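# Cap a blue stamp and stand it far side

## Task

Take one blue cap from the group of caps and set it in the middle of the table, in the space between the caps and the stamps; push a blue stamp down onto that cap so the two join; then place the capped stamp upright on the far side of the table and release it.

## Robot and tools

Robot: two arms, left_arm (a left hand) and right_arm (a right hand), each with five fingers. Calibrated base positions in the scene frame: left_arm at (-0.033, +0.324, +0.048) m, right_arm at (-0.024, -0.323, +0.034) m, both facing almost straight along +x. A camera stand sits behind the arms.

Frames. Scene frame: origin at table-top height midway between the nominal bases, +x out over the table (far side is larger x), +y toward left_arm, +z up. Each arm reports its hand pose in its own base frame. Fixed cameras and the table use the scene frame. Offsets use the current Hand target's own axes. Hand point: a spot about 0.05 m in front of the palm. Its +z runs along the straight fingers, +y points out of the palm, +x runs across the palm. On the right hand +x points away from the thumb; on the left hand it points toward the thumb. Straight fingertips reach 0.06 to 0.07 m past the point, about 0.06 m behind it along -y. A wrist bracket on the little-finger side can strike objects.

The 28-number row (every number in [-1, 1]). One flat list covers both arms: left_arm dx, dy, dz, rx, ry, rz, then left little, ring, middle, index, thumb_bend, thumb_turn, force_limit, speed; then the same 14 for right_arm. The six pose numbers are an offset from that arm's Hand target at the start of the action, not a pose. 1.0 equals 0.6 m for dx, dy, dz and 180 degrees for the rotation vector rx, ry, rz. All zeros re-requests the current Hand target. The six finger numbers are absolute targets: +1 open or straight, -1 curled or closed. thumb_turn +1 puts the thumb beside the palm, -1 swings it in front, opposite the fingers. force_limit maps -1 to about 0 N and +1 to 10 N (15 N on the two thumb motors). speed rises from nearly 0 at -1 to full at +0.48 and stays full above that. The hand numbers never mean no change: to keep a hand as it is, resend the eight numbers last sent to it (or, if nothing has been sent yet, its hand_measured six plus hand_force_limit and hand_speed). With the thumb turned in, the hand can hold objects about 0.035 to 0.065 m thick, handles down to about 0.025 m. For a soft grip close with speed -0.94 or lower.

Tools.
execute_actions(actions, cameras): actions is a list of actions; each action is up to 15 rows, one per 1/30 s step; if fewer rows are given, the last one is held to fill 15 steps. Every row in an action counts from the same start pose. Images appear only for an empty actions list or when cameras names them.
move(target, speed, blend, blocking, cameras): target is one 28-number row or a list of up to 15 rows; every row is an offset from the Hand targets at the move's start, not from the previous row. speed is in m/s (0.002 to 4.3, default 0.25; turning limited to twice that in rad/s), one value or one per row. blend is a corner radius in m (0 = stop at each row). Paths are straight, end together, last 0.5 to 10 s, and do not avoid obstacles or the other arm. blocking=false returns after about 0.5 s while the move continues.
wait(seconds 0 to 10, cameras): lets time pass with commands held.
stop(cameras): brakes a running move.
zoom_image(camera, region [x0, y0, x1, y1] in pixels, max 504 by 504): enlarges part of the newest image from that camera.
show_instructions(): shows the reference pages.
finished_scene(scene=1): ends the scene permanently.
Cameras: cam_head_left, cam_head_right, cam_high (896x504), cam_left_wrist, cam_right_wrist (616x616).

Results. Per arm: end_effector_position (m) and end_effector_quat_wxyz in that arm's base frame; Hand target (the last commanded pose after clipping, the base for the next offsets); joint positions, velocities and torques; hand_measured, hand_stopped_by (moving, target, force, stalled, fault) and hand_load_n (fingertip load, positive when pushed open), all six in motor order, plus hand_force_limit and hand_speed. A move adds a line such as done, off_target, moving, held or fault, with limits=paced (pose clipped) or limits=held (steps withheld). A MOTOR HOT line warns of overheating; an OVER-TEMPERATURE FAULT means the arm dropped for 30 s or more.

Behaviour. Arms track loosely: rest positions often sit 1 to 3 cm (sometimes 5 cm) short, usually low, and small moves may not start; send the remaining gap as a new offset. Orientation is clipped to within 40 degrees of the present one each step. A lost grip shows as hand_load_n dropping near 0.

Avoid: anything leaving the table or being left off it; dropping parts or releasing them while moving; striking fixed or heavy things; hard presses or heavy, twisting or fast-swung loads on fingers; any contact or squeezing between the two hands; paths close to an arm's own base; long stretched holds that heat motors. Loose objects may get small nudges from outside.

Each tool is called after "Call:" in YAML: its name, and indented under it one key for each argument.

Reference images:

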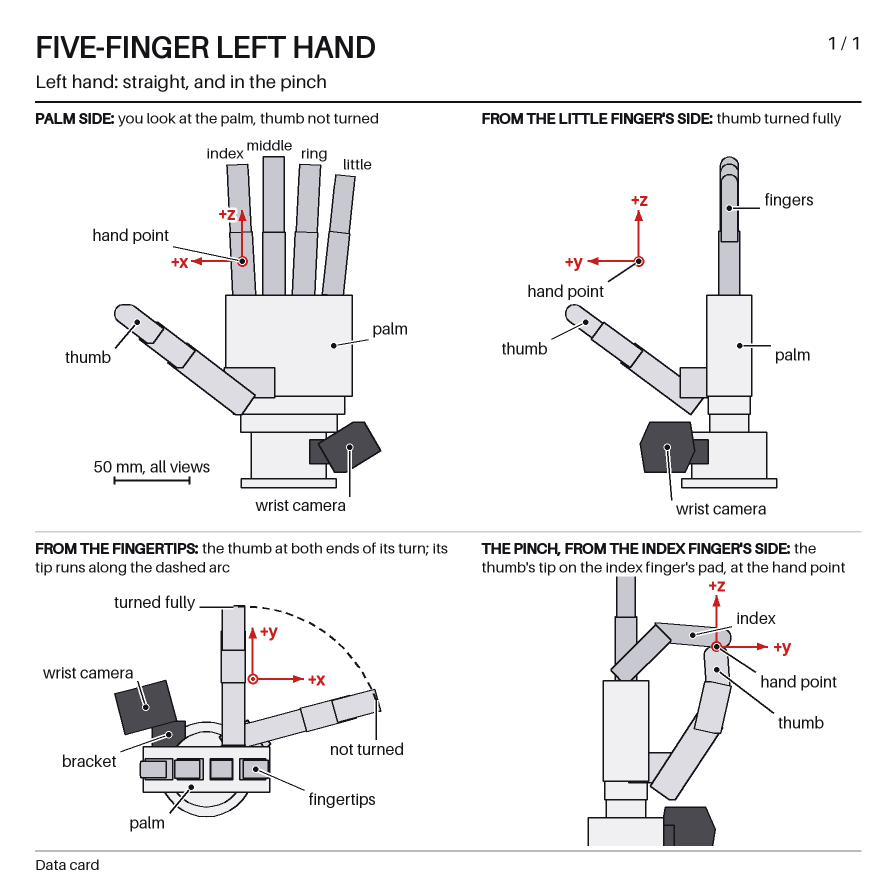

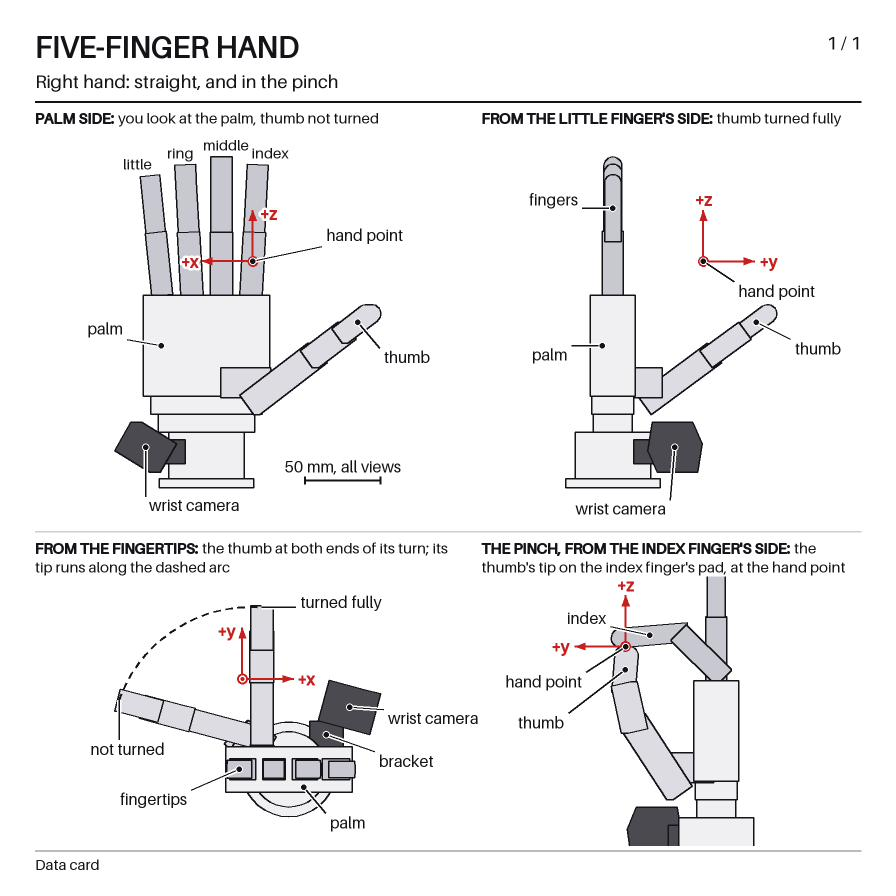

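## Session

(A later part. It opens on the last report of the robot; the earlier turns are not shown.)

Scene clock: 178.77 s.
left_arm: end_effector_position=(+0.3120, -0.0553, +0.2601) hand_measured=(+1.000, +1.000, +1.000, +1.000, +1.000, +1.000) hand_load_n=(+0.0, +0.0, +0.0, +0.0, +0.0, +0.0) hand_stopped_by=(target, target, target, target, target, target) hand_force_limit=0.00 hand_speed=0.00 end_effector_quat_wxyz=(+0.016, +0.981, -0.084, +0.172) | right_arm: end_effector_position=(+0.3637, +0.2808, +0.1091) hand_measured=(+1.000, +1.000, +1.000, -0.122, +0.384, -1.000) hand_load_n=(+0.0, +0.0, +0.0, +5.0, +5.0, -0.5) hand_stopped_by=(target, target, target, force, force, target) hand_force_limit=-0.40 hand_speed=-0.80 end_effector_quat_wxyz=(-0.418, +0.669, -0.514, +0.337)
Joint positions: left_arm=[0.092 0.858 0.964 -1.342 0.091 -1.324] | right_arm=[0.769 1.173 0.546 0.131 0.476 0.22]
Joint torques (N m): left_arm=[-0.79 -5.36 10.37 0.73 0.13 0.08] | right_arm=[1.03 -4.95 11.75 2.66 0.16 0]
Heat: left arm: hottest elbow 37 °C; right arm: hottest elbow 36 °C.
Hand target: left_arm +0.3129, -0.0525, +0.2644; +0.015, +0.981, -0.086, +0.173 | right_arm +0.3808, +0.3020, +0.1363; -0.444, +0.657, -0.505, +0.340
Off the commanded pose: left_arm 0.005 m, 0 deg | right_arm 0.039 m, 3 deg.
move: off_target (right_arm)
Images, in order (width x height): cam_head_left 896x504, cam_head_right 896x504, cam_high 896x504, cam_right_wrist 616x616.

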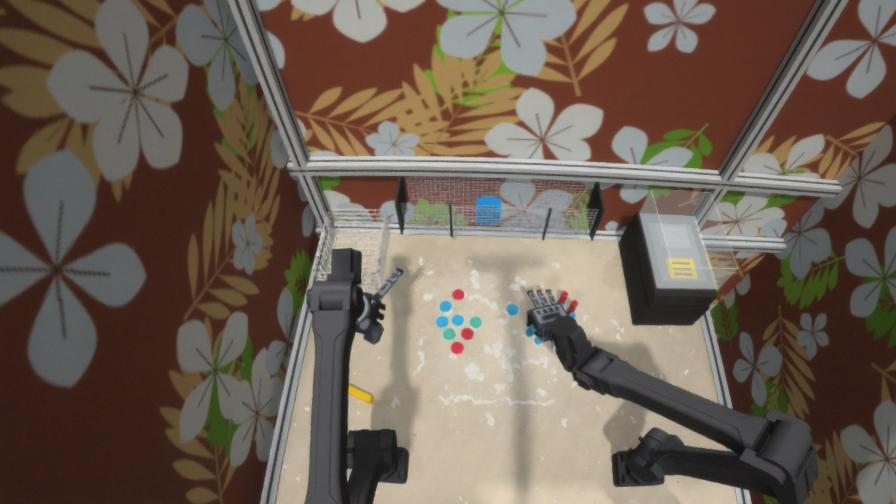

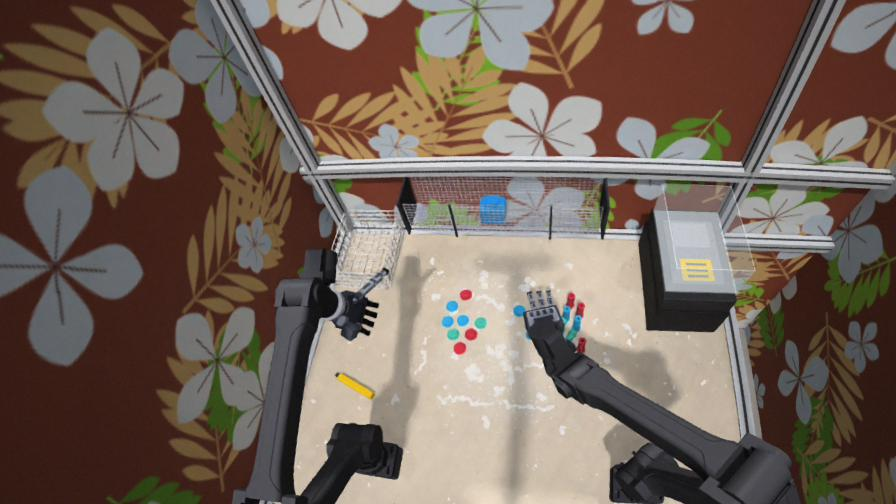

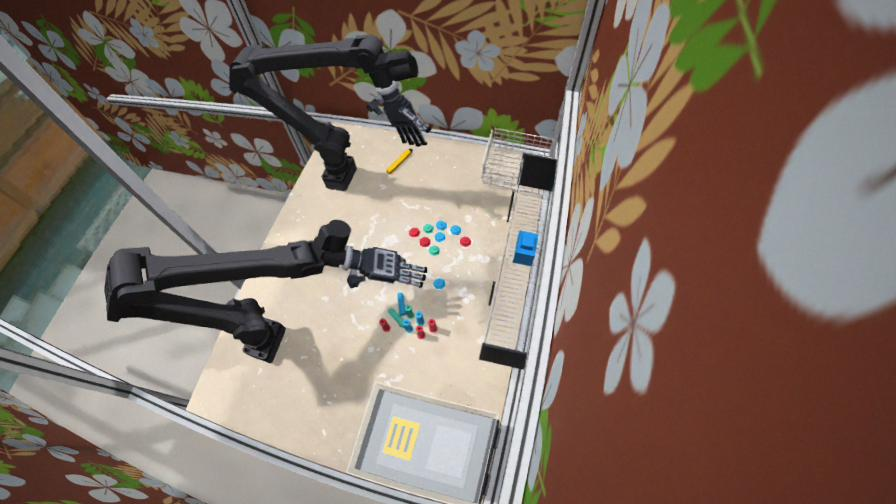

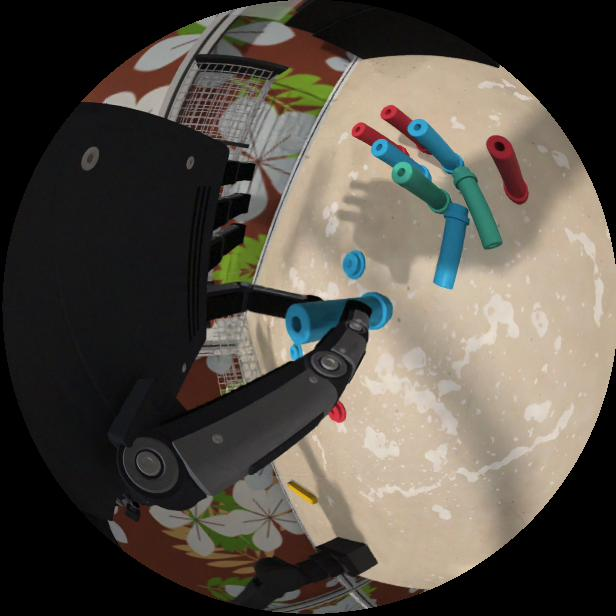

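Call:
move:
  target: [0,0,0,0,0,0,1,1,1,1,1,1,0,0,-0.002,0.1215,0.0553,0,0,0,1,1,1,-0.35,-0.05,-1,-0.4,-0.8]
  speed: 0.1
  cameras: ["cam_right_wrist","cam_head_left","cam_head_right","cam_high"]

Call:
zoom_image:
  camera: "cam_right_wrist"
  region: [220, 180, 460, 420]

Call:
zoom_image:
  camera: "cam_head_left"
  region: [480, 260, 600, 360]

Scene clock: 181.57 s.
left_arm: end_effector_position=(+0.3120, -0.0553, +0.2601) hand_measured=(+1.000, +1.000, +1.000, +1.000, +1.000, +1.000) hand_load_n=(+0.0, +0.0, +0.0, +0.5, +0.0, +0.0) hand_stopped_by=(target, target, target, target, target, target) hand_force_limit=0.00 hand_speed=0.00 end_effector_quat_wxyz=(+0.016, +0.981, -0.084, +0.172) | right_arm: end_effector_position=(+0.3850, +0.3021, +0.0586) hand_measured=(+1.000, +1.000, +1.000, -0.122, +0.384, -1.000) hand_load_n=(+0.0, +0.0, +0.0, +5.0, +5.5, -0.5) hand_stopped_by=(target, target, target, force, force, target) hand_force_limit=-0.40 hand_speed=-0.80 end_effector_quat_wxyz=(-0.442, +0.655, -0.510, +0.340)
Joint positions: left_arm=[0.092 0.858 0.964 -1.342 0.091 -1.324] | right_arm=[0.769 1.405 0.518 0.448 0.473 0.218]
Joint torques (N m): left_arm=[-0.79 -5.3 10.39 0.72 0.13 0.08] | right_arm=[1.32 -6.12 5.81 2.51 0.11 0.03]
Heat: left arm: hottest elbow 37 °C; right arm: hottest elbow 36 °C.
Hand target: left_arm +0.3129, -0.0525, +0.2644; +0.015, +0.981, -0.086, +0.173 | right_arm +0.3839, +0.3043, +0.0562; -0.444, +0.658, -0.504, +0.340
Off the commanded pose: left_arm 0.005 m, 0 deg | right_arm 0.003 m, 1 deg.
move: done
Images, in order (width x height): cam_head_left 896x504, cam_head_right 896x504, cam_high 896x504, cam_right_wrist 616x616.

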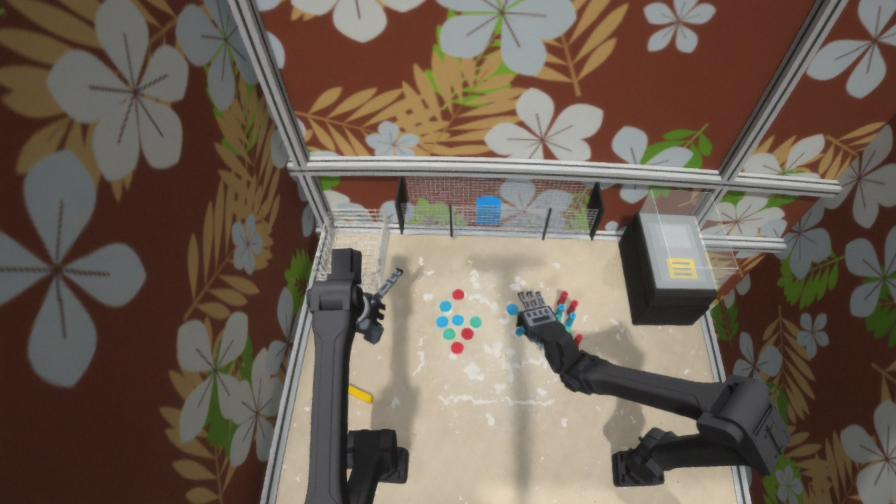

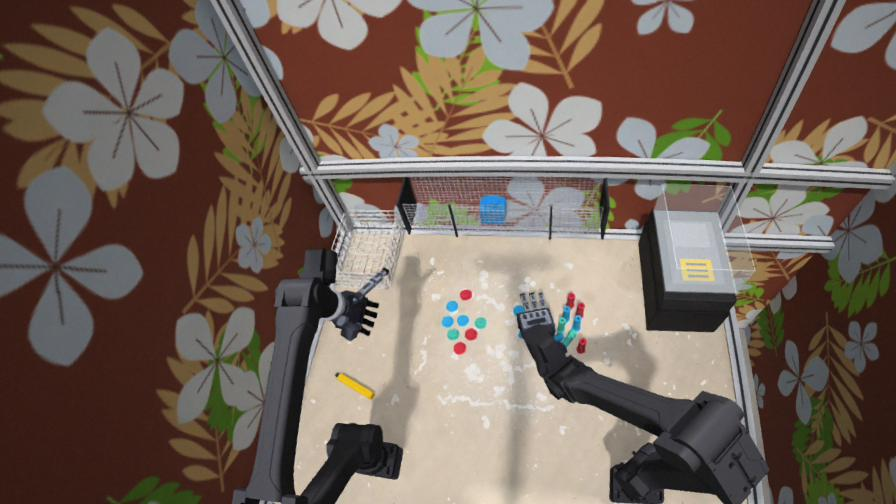

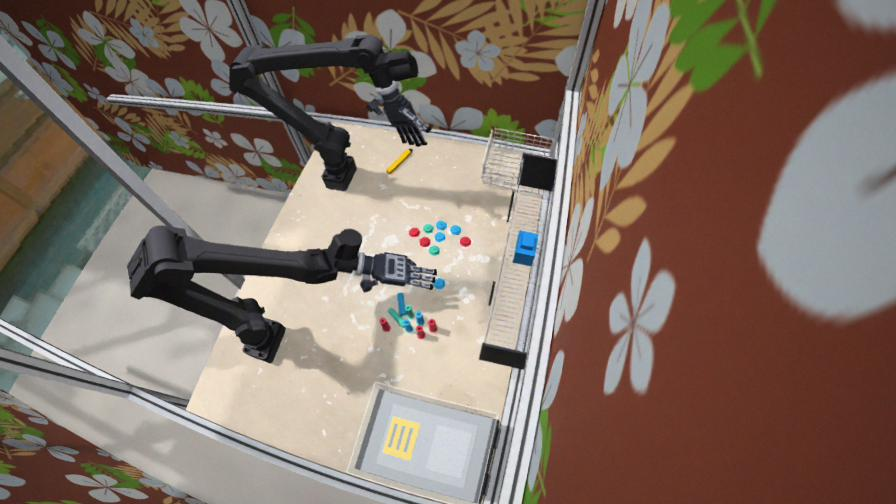

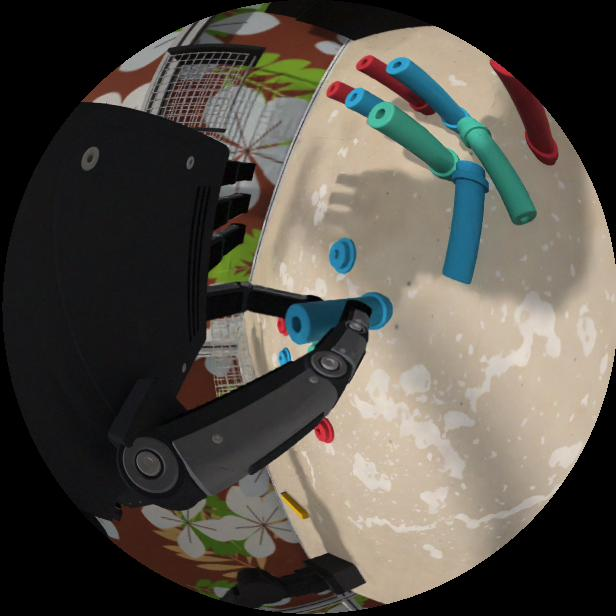

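Scaled by 2.100 from the camera's 616x616 image, which has a finer 880x880 frame.

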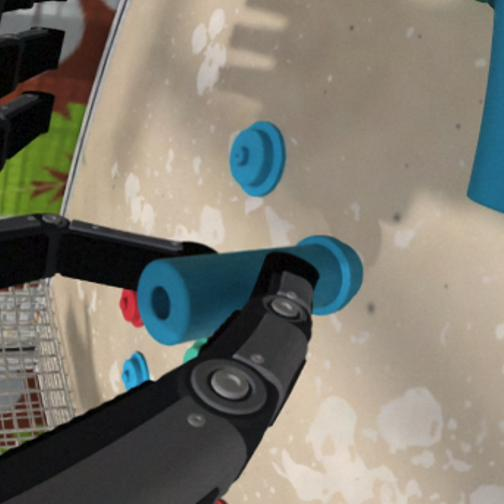

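Scaled by 4.200.

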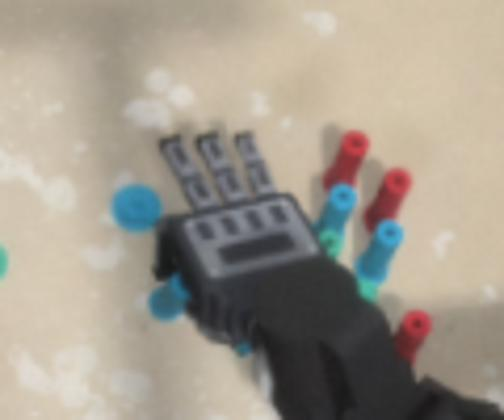

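Call:
move:
  target: [0,0,0,0,0,0,1,1,1,1,1,1,0,0,0,0.0356,0.0144,0,0,0,1,1,1,-0.35,-0.05,-1,-0.4,-0.8]
  speed: 0.05
  cameras: ["cam_right_wrist","cam_head_left"]

Call:
zoom_image:
  camera: "cam_right_wrist"
  region: [220, 180, 460, 420]

Call:
zoom_image:
  camera: "cam_head_left"
  region: [480, 260, 600, 360]

Scene clock: 183.50 s.
left_arm: end_effector_position=(+0.3120, -0.0553, +0.2601) hand_measured=(+1.000, +1.000, +1.000, +1.000, +1.000, +1.000) hand_load_n=(+0.0, +0.0, +0.0, +0.0, +0.0, +0.0) hand_stopped_by=(target, target, target, target, target, target) hand_force_limit=0.00 hand_speed=0.00 end_effector_quat_wxyz=(+0.016, +0.981, -0.084, +0.172) | right_arm: end_effector_position=(+0.3866, +0.3036, +0.0390) hand_measured=(+1.000, +1.000, +1.000, -0.122, +0.384, -1.000) hand_load_n=(+0.0, +0.0, +0.0, +5.0, +4.5, -0.5) hand_stopped_by=(target, target, target, force, force, target) hand_force_limit=-0.40 hand_speed=-0.80 end_effector_quat_wxyz=(-0.446, +0.652, -0.510, +0.340)
Joint positions: left_arm=[0.092 0.858 0.964 -1.342 0.091 -1.324] | right_arm=[0.769 1.477 0.502 0.545 0.473 0.218]
Joint torques (N m): left_arm=[-0.73 -5.42 10.36 0.7 0.13 0.08] | right_arm=[0.56 -5.48 5.04 2.44 0.13 0.05]
Heat: left arm: hottest elbow 37 °C; right arm: hottest elbow 36 °C.
Hand target: left_arm +0.3129, -0.0525, +0.2644; +0.015, +0.981, -0.086, +0.173 | right_arm +0.3839, +0.3042, +0.0331; -0.444, +0.658, -0.504, +0.340
Off the commanded pose: left_arm 0.005 m, 0 deg | right_arm 0.006 m, 1 deg.
move: done
Images, in order (width x height): cam_head_left 896x504, cam_right_wrist 616x616.

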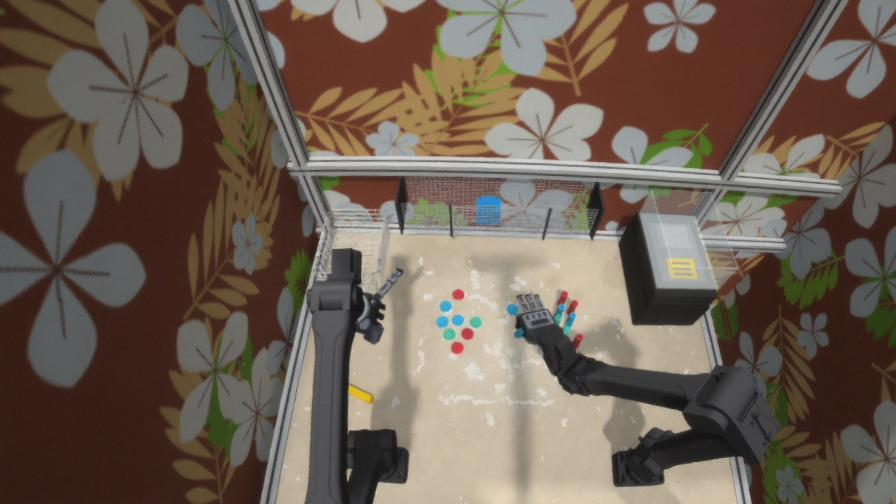

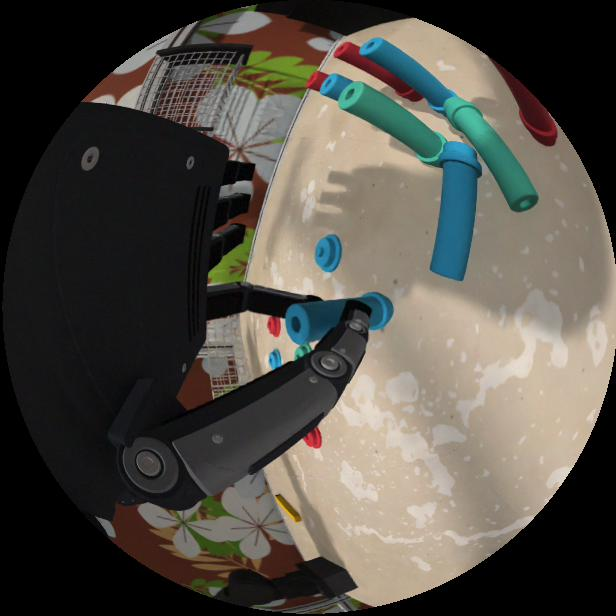

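Scaled by 2.100 from the camera's 616x616 image, which has a finer 880x880 frame.

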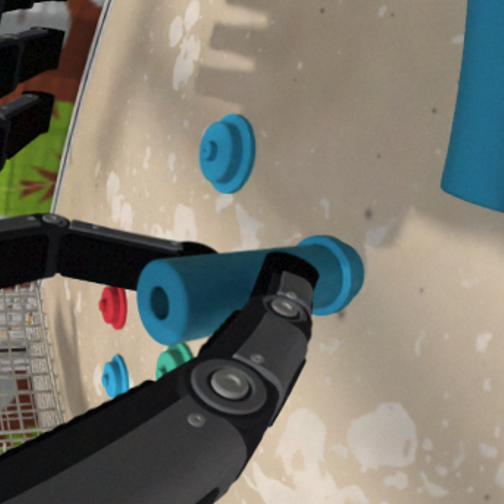

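Scaled by 4.200.

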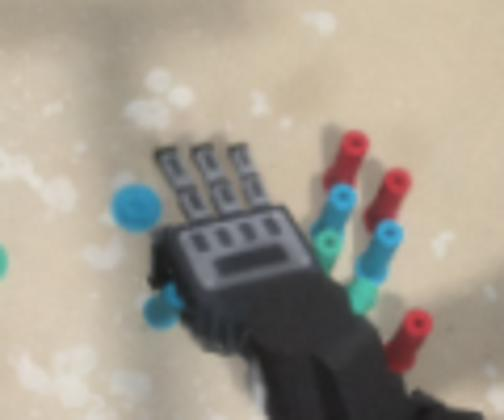

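Call:
move:
  target: [0,0,0,0,0,0,1,1,1,1,1,1,0,0,0,0.0155,0.0062,0,0,0,1,1,1,-0.35,-0.05,-1,-0.4,-0.8]
  speed: 0.05
  cameras: ["cam_right_wrist","cam_head_left"]

Call:
zoom_image:
  camera: "cam_right_wrist"
  region: [220, 180, 460, 420]

Scene clock: 184.83 s.
left_arm: end_effector_position=(+0.3120, -0.0553, +0.2601) hand_measured=(+1.000, +1.000, +1.000, +1.000, +1.000, +1.000) hand_load_n=(+0.0, +0.0, +0.0, +0.0, +0.0, +0.0) hand_stopped_by=(target, target, target, target, target, target) hand_force_limit=0.00 hand_speed=0.00 end_effector_quat_wxyz=(+0.016, +0.981, -0.084, +0.172) | right_arm: end_effector_position=(+0.3904, +0.3073, +0.0377) hand_measured=(+1.000, +1.000, +1.000, -0.122, +0.384, -1.000) hand_load_n=(+0.0, +0.0, +0.0, +5.0, +3.0, -1.0) hand_stopped_by=(target, target, target, force, force, target) hand_force_limit=-0.40 hand_speed=-0.80 end_effector_quat_wxyz=(-0.455, +0.646, -0.509, +0.341)
Joint positions: left_arm=[0.092 0.858 0.964 -1.342 0.091 -1.324] | right_arm=[0.769 1.504 0.502 0.594 0.473 0.218]
Joint torques (N m): left_arm=[-0.79 -5.3 10.37 0.7 0.13 0.07] | right_arm=[1.67 -6.48 4.16 1.96 0.06 -0.01]
Heat: left arm: hottest elbow 37 °C; right arm: hottest elbow 36 °C.
Hand target: left_arm +0.3129, -0.0525, +0.2644; +0.015, +0.981, -0.086, +0.173 | right_arm +0.3839, +0.3042, +0.0231; -0.444, +0.658, -0.504, +0.340
Off the commanded pose: left_arm 0.005 m, 0 deg | right_arm 0.016 m, 2 deg.
move: off_target (right_arm)
Images, in order (width x height): cam_head_left 896x504, cam_right_wrist 616x616.

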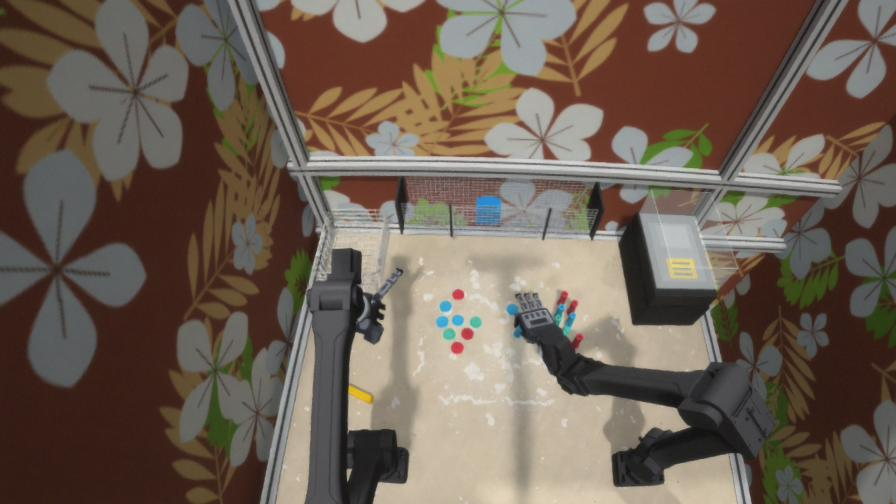

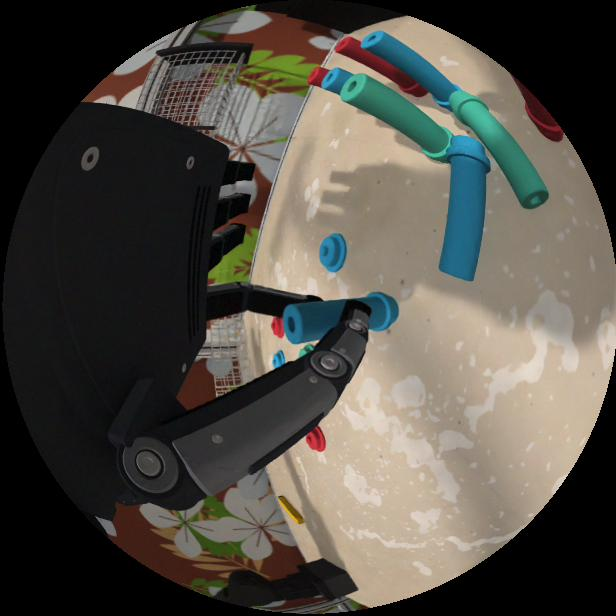

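Scaled by 2.100 from the camera's 616x616 image, which has a finer 880x880 frame.

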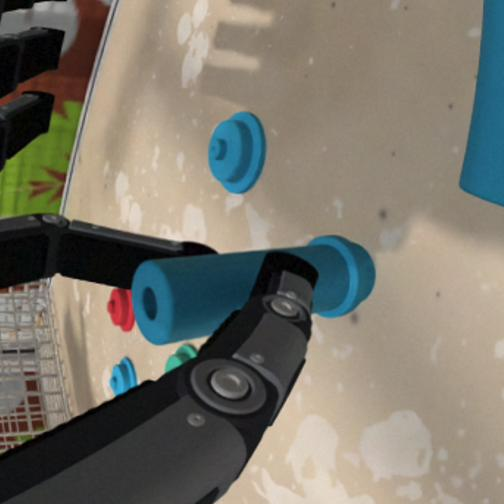

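Call:
move:
  target: [0,0,0,0,0,0,1,1,1,1,1,1,0,0,-0.0022,-0.027,0.0017,0,0,0,1,1,1,0.3,0.6,-1,-0.4,-0.6]
  speed: 0.05
  cameras: ["cam_right_wrist","cam_head_left"]

Call:
zoom_image:
  camera: "cam_right_wrist"
  region: [220, 180, 460, 420]

Call:
zoom_image:
  camera: "cam_head_left"
  region: [480, 260, 600, 360]

Scene clock: 186.23 s.
left_arm: end_effector_position=(+0.3120, -0.0553, +0.2601) hand_measured=(+1.000, +1.000, +1.000, +1.000, +1.000, +1.000) hand_load_n=(+0.0, +0.0, +0.0, +0.0, +0.0, +0.0) hand_stopped_by=(target, target, target, target, target, target) hand_force_limit=0.00 hand_speed=0.00 end_effector_quat_wxyz=(+0.016, +0.981, -0.084, +0.172) | right_arm: end_effector_position=(+0.3841, +0.3024, +0.0261) hand_measured=(+1.000, +1.000, +1.000, +0.300, +0.600, -1.000) hand_load_n=(+0.0, +0.0, +0.0, +0.0, +0.0, +0.0) hand_stopped_by=(target, target, target, target, target, target) hand_force_limit=-0.40 hand_speed=-0.60 end_effector_quat_wxyz=(-0.436, +0.661, -0.509, +0.337)
Joint positions: left_arm=[0.092 0.858 0.964 -1.342 0.091 -1.324] | right_arm=[0.769 1.506 0.5 0.55 0.468 0.215]
Joint torques (N m): left_arm=[-0.79 -5.36 10.39 0.72 0.13 0.08] | right_arm=[0.09 -7.71 6.5 1.29 0.1 -0.01]
Heat: left arm: hottest elbow 37 °C; right arm: hottest elbow 36 °C.
Hand target: left_arm +0.3129, -0.0525, +0.2644; +0.015, +0.981, -0.086, +0.173 | right_arm +0.3904, +0.3073, +0.0378; -0.444, +0.658, -0.504, +0.340
Off the commanded pose: left_arm 0.005 m, 0 deg | right_arm 0.014 m, 1 deg.
move: off_target (right_arm)
Images, in order (width x height): cam_head_left 896x504, cam_right_wrist 616x616.

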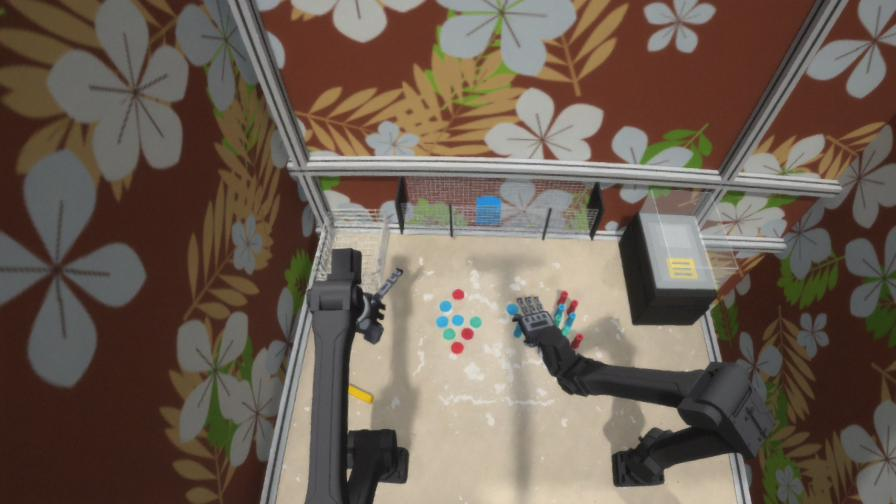

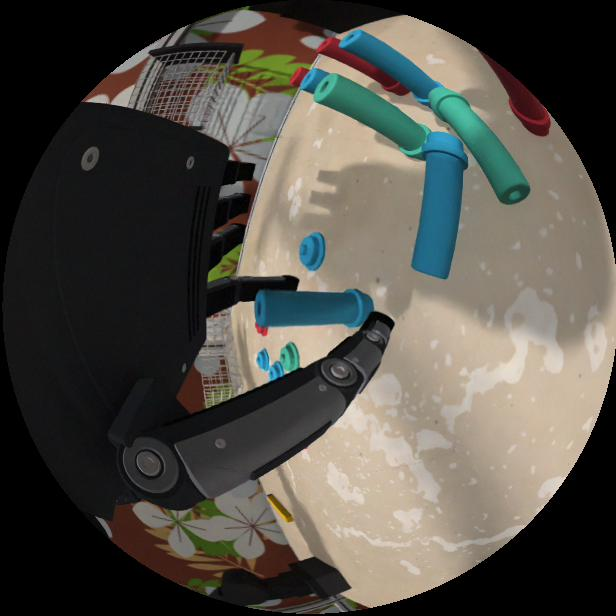

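Scaled by 2.100 from the camera's 616x616 image, which has a finer 880x880 frame.

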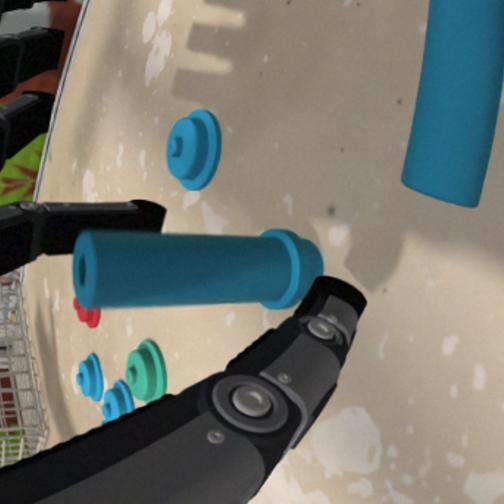

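Scaled by 4.200.

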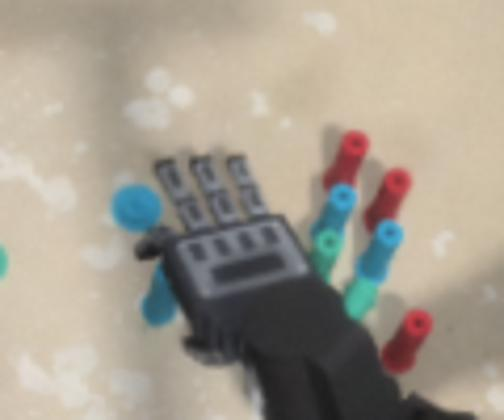

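Call:
move:
  target:
    - [0,0,0,0,0,0,1,1,1,1,1,1,0,0,-0.0035,-0.0698,-0.0372,0,0,0,1,1,1,0.3,0.6,-1,-0.4,-0.5]
    - [0,0,0,0,0,0,1,1,1,1,1,1,0,0,-0.006,0.0077,-0.0108,0,0,0,1,1,0.3,0.3,0.6,-1,-0.4,-0.5]
  speed: 0.08
  cameras: ["cam_right_wrist","cam_head_left"]

Call:
zoom_image:
  camera: "cam_right_wrist"
  region: [220, 180, 460, 420]

Call:
zoom_image:
  camera: "cam_head_left"
  region: [480, 260, 600, 360]

Scene clock: 191.57 s.
left_arm: end_effector_position=(+0.3120, -0.0553, +0.2601) hand_measured=(+1.000, +1.000, +1.000, +1.000, +1.000, +1.000) hand_load_n=(+0.0, +0.0, +0.5, +0.0, +0.0, +0.0) hand_stopped_by=(target, target, target, target, target, target) hand_force_limit=0.00 hand_speed=0.00 end_effector_quat_wxyz=(+0.016, +0.981, -0.084, +0.172) | right_arm: end_effector_position=(+0.3836, +0.3045, +0.0380) hand_measured=(+1.000, +1.000, +0.300, +0.300, +0.600, -1.000) hand_load_n=(+0.0, +0.0, +0.0, +0.0, +0.0, +0.0) hand_stopped_by=(target, target, target, target, target, target) hand_force_limit=-0.40 hand_speed=-0.50 end_effector_quat_wxyz=(-0.441, +0.657, -0.508, +0.341)
Joint positions: left_arm=[0.092 0.858 0.964 -1.342 0.091 -1.324] | right_arm=[0.777 1.474 0.503 0.529 0.479 0.215]
Joint torques (N m): left_arm=[-0.79 -5.3 10.36 0.72 0.12 0.08] | right_arm=[1.2 -7.12 5.46 2.41 0.35 0.11]
Heat: left arm: hottest elbow 37 °C; right arm: hottest elbow 36 °C.
Hand target: left_arm +0.3129, -0.0525, +0.2644; +0.015, +0.981, -0.086, +0.173 | right_arm +0.3820, +0.3088, +0.0360; -0.444, +0.658, -0.504, +0.340
Off the commanded pose: left_arm 0.005 m, 0 deg | right_arm 0.005 m, 1 deg.
move: done
Images, in order (width x height): cam_head_left 896x504, cam_right_wrist 616x616.

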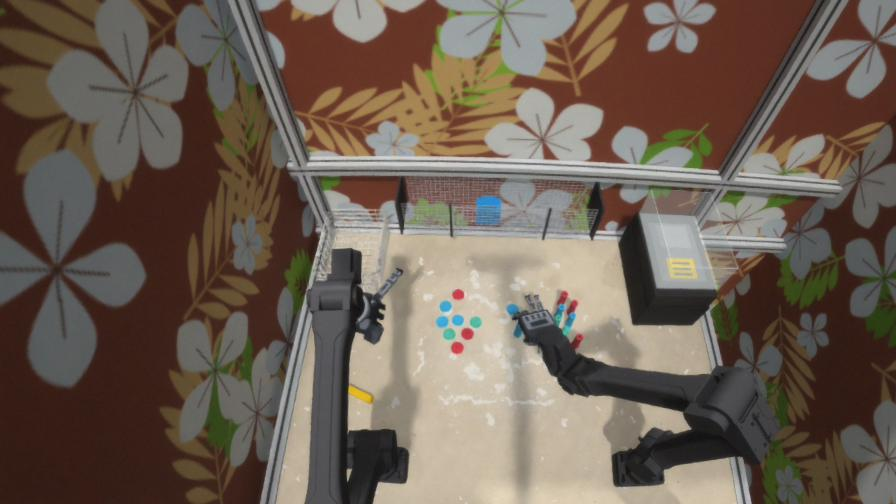

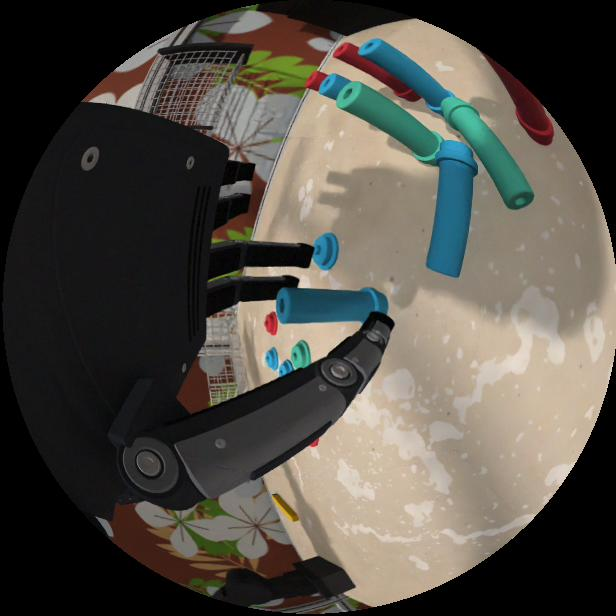

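Scaled by 2.100 from the camera's 616x616 image, which has a finer 880x880 frame.

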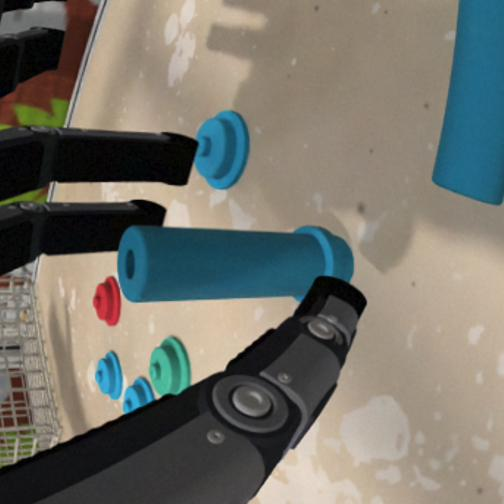

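Scaled by 4.200.

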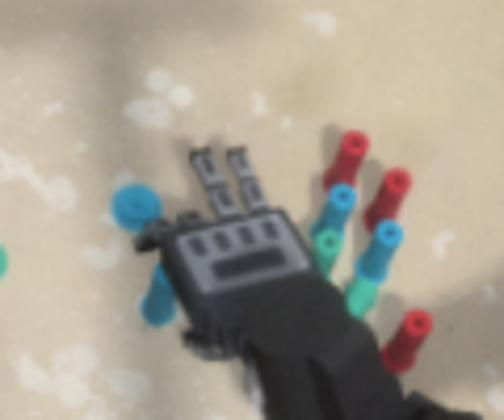

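Call:
move:
  target: [0,0,0,0,0,0,1,1,1,1,1,1,0,0,-0.0105,0,0.0009,0,0,0,1,1,0.3,0.3,0.6,-1,-0.4,-0.5]
  speed: 0.08
  cameras: ["cam_right_wrist"]

Scene clock: 193.03 s.
left_arm: end_effector_position=(+0.3120, -0.0553, +0.2601) hand_measured=(+1.000, +1.000, +1.000, +1.000, +1.000, +1.000) hand_load_n=(+0.0, +0.0, +0.0, +0.0, -0.5, +0.0) hand_stopped_by=(target, target, target, target, target, target) hand_force_limit=0.00 hand_speed=0.00 end_effector_quat_wxyz=(+0.016, +0.981, -0.084, +0.172) | right_arm: end_effector_position=(+0.3797, +0.3078, +0.0349) hand_measured=(+1.000, +1.000, +0.300, +0.300, +0.600, -1.000) hand_load_n=(+0.0, +0.0, +0.0, +0.0, +0.0, +0.0) hand_stopped_by=(target, target, target, target, target, target) hand_force_limit=-0.40 hand_speed=-0.50 end_effector_quat_wxyz=(-0.439, +0.660, -0.505, +0.342)
Joint positions: left_arm=[0.092 0.858 0.964 -1.342 0.091 -1.324] | right_arm=[0.793 1.481 0.503 0.529 0.493 0.215]
Joint torques (N m): left_arm=[-0.85 -5.36 10.39 0.73 0.13 0.08] | right_arm=[1.79 -6.71 6.09 2.17 0.4 0.13]
Heat: left arm: hottest elbow 37 °C; right arm: hottest elbow 36 °C.
Hand target: left_arm +0.3129, -0.0525, +0.2644; +0.015, +0.981, -0.086, +0.173 | right_arm +0.3808, +0.3150, +0.0359; -0.444, +0.658, -0.504, +0.340
Off the commanded pose: left_arm 0.005 m, 0 deg | right_arm 0.007 m, 1 deg.
move: done
Images, in order (width x height): cam_right_wrist 616x616.

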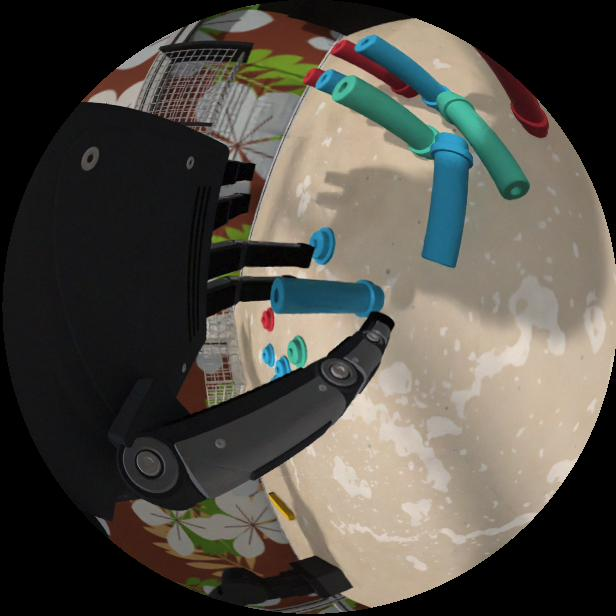

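Call:
move:
  target:
    - [0,0,0,0,0,0,1,1,1,1,1,1,0,0,0,0,0,0,0,0,1,1,0.12,0.12,0.35,-1,-0.4,-0.7]
    - [0,0,0,0,0,0,1,1,1,1,1,1,0,0,0,0,0,0,0,0,1,1,-0.4,-0.4,0,-1,-0.4,-0.82]
  speed: 0.08
  cameras: ["cam_right_wrist"]

Call:
zoom_image:
  camera: "cam_right_wrist"
  region: [220, 180, 460, 420]

Scene clock: 195.27 s.
left_arm: end_effector_position=(+0.3120, -0.0553, +0.2601) hand_measured=(+1.000, +1.000, +1.000, +1.000, +1.000, +1.000) hand_load_n=(+0.0, +0.0, +0.0, +0.0, +0.0, +0.0) hand_stopped_by=(target, target, target, target, target, target) hand_force_limit=0.00 hand_speed=0.00 end_effector_quat_wxyz=(+0.016, +0.981, -0.084, +0.172) | right_arm: end_effector_position=(+0.3798, +0.3076, +0.0349) hand_measured=(+1.000, +1.000, -0.044, -0.044, +0.268, -1.000) hand_load_n=(+0.0, +0.0, +3.0, +6.5, +6.0, +0.0) hand_stopped_by=(target, target, force, force, force, target) hand_force_limit=-0.40 hand_speed=-0.82 end_effector_quat_wxyz=(-0.438, +0.660, -0.505, +0.342)
Joint positions: left_arm=[0.092 0.858 0.964 -1.342 0.091 -1.324] | right_arm=[0.793 1.481 0.503 0.529 0.494 0.215]
Joint torques (N m): left_arm=[-0.85 -5.36 10.37 0.7 0.13 0.08] | right_arm=[1.26 -5.36 6.38 2.43 0.34 0.09]
Heat: left arm: hottest elbow 37 °C; right arm: hottest elbow 36 °C.
Hand target: left_arm +0.3129, -0.0525, +0.2644; +0.015, +0.981, -0.086, +0.173 | right_arm +0.3809, +0.3150, +0.0359; -0.444, +0.657, -0.504, +0.340
Off the commanded pose: left_arm 0.005 m, 0 deg | right_arm 0.008 m, 1 deg.
move: done
Images, in order (width x height): cam_right_wrist 616x616.

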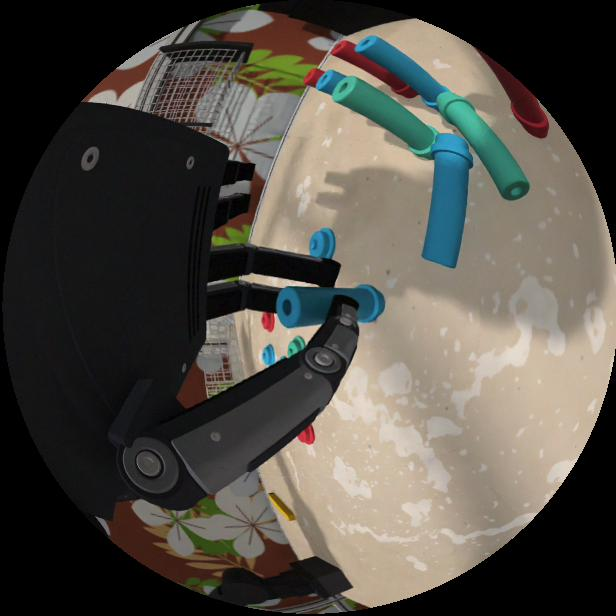

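Scaled by 2.100 from the camera's 616x616 image, which has a finer 880x880 frame.

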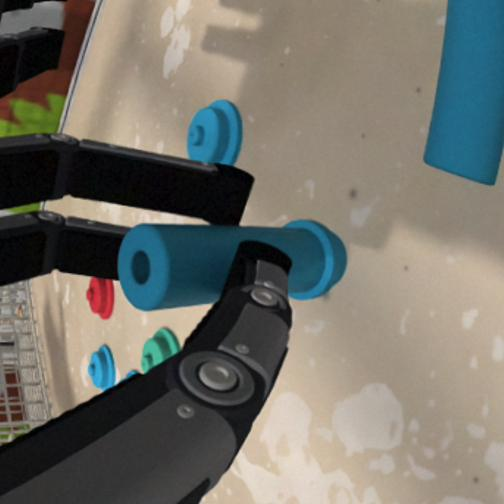

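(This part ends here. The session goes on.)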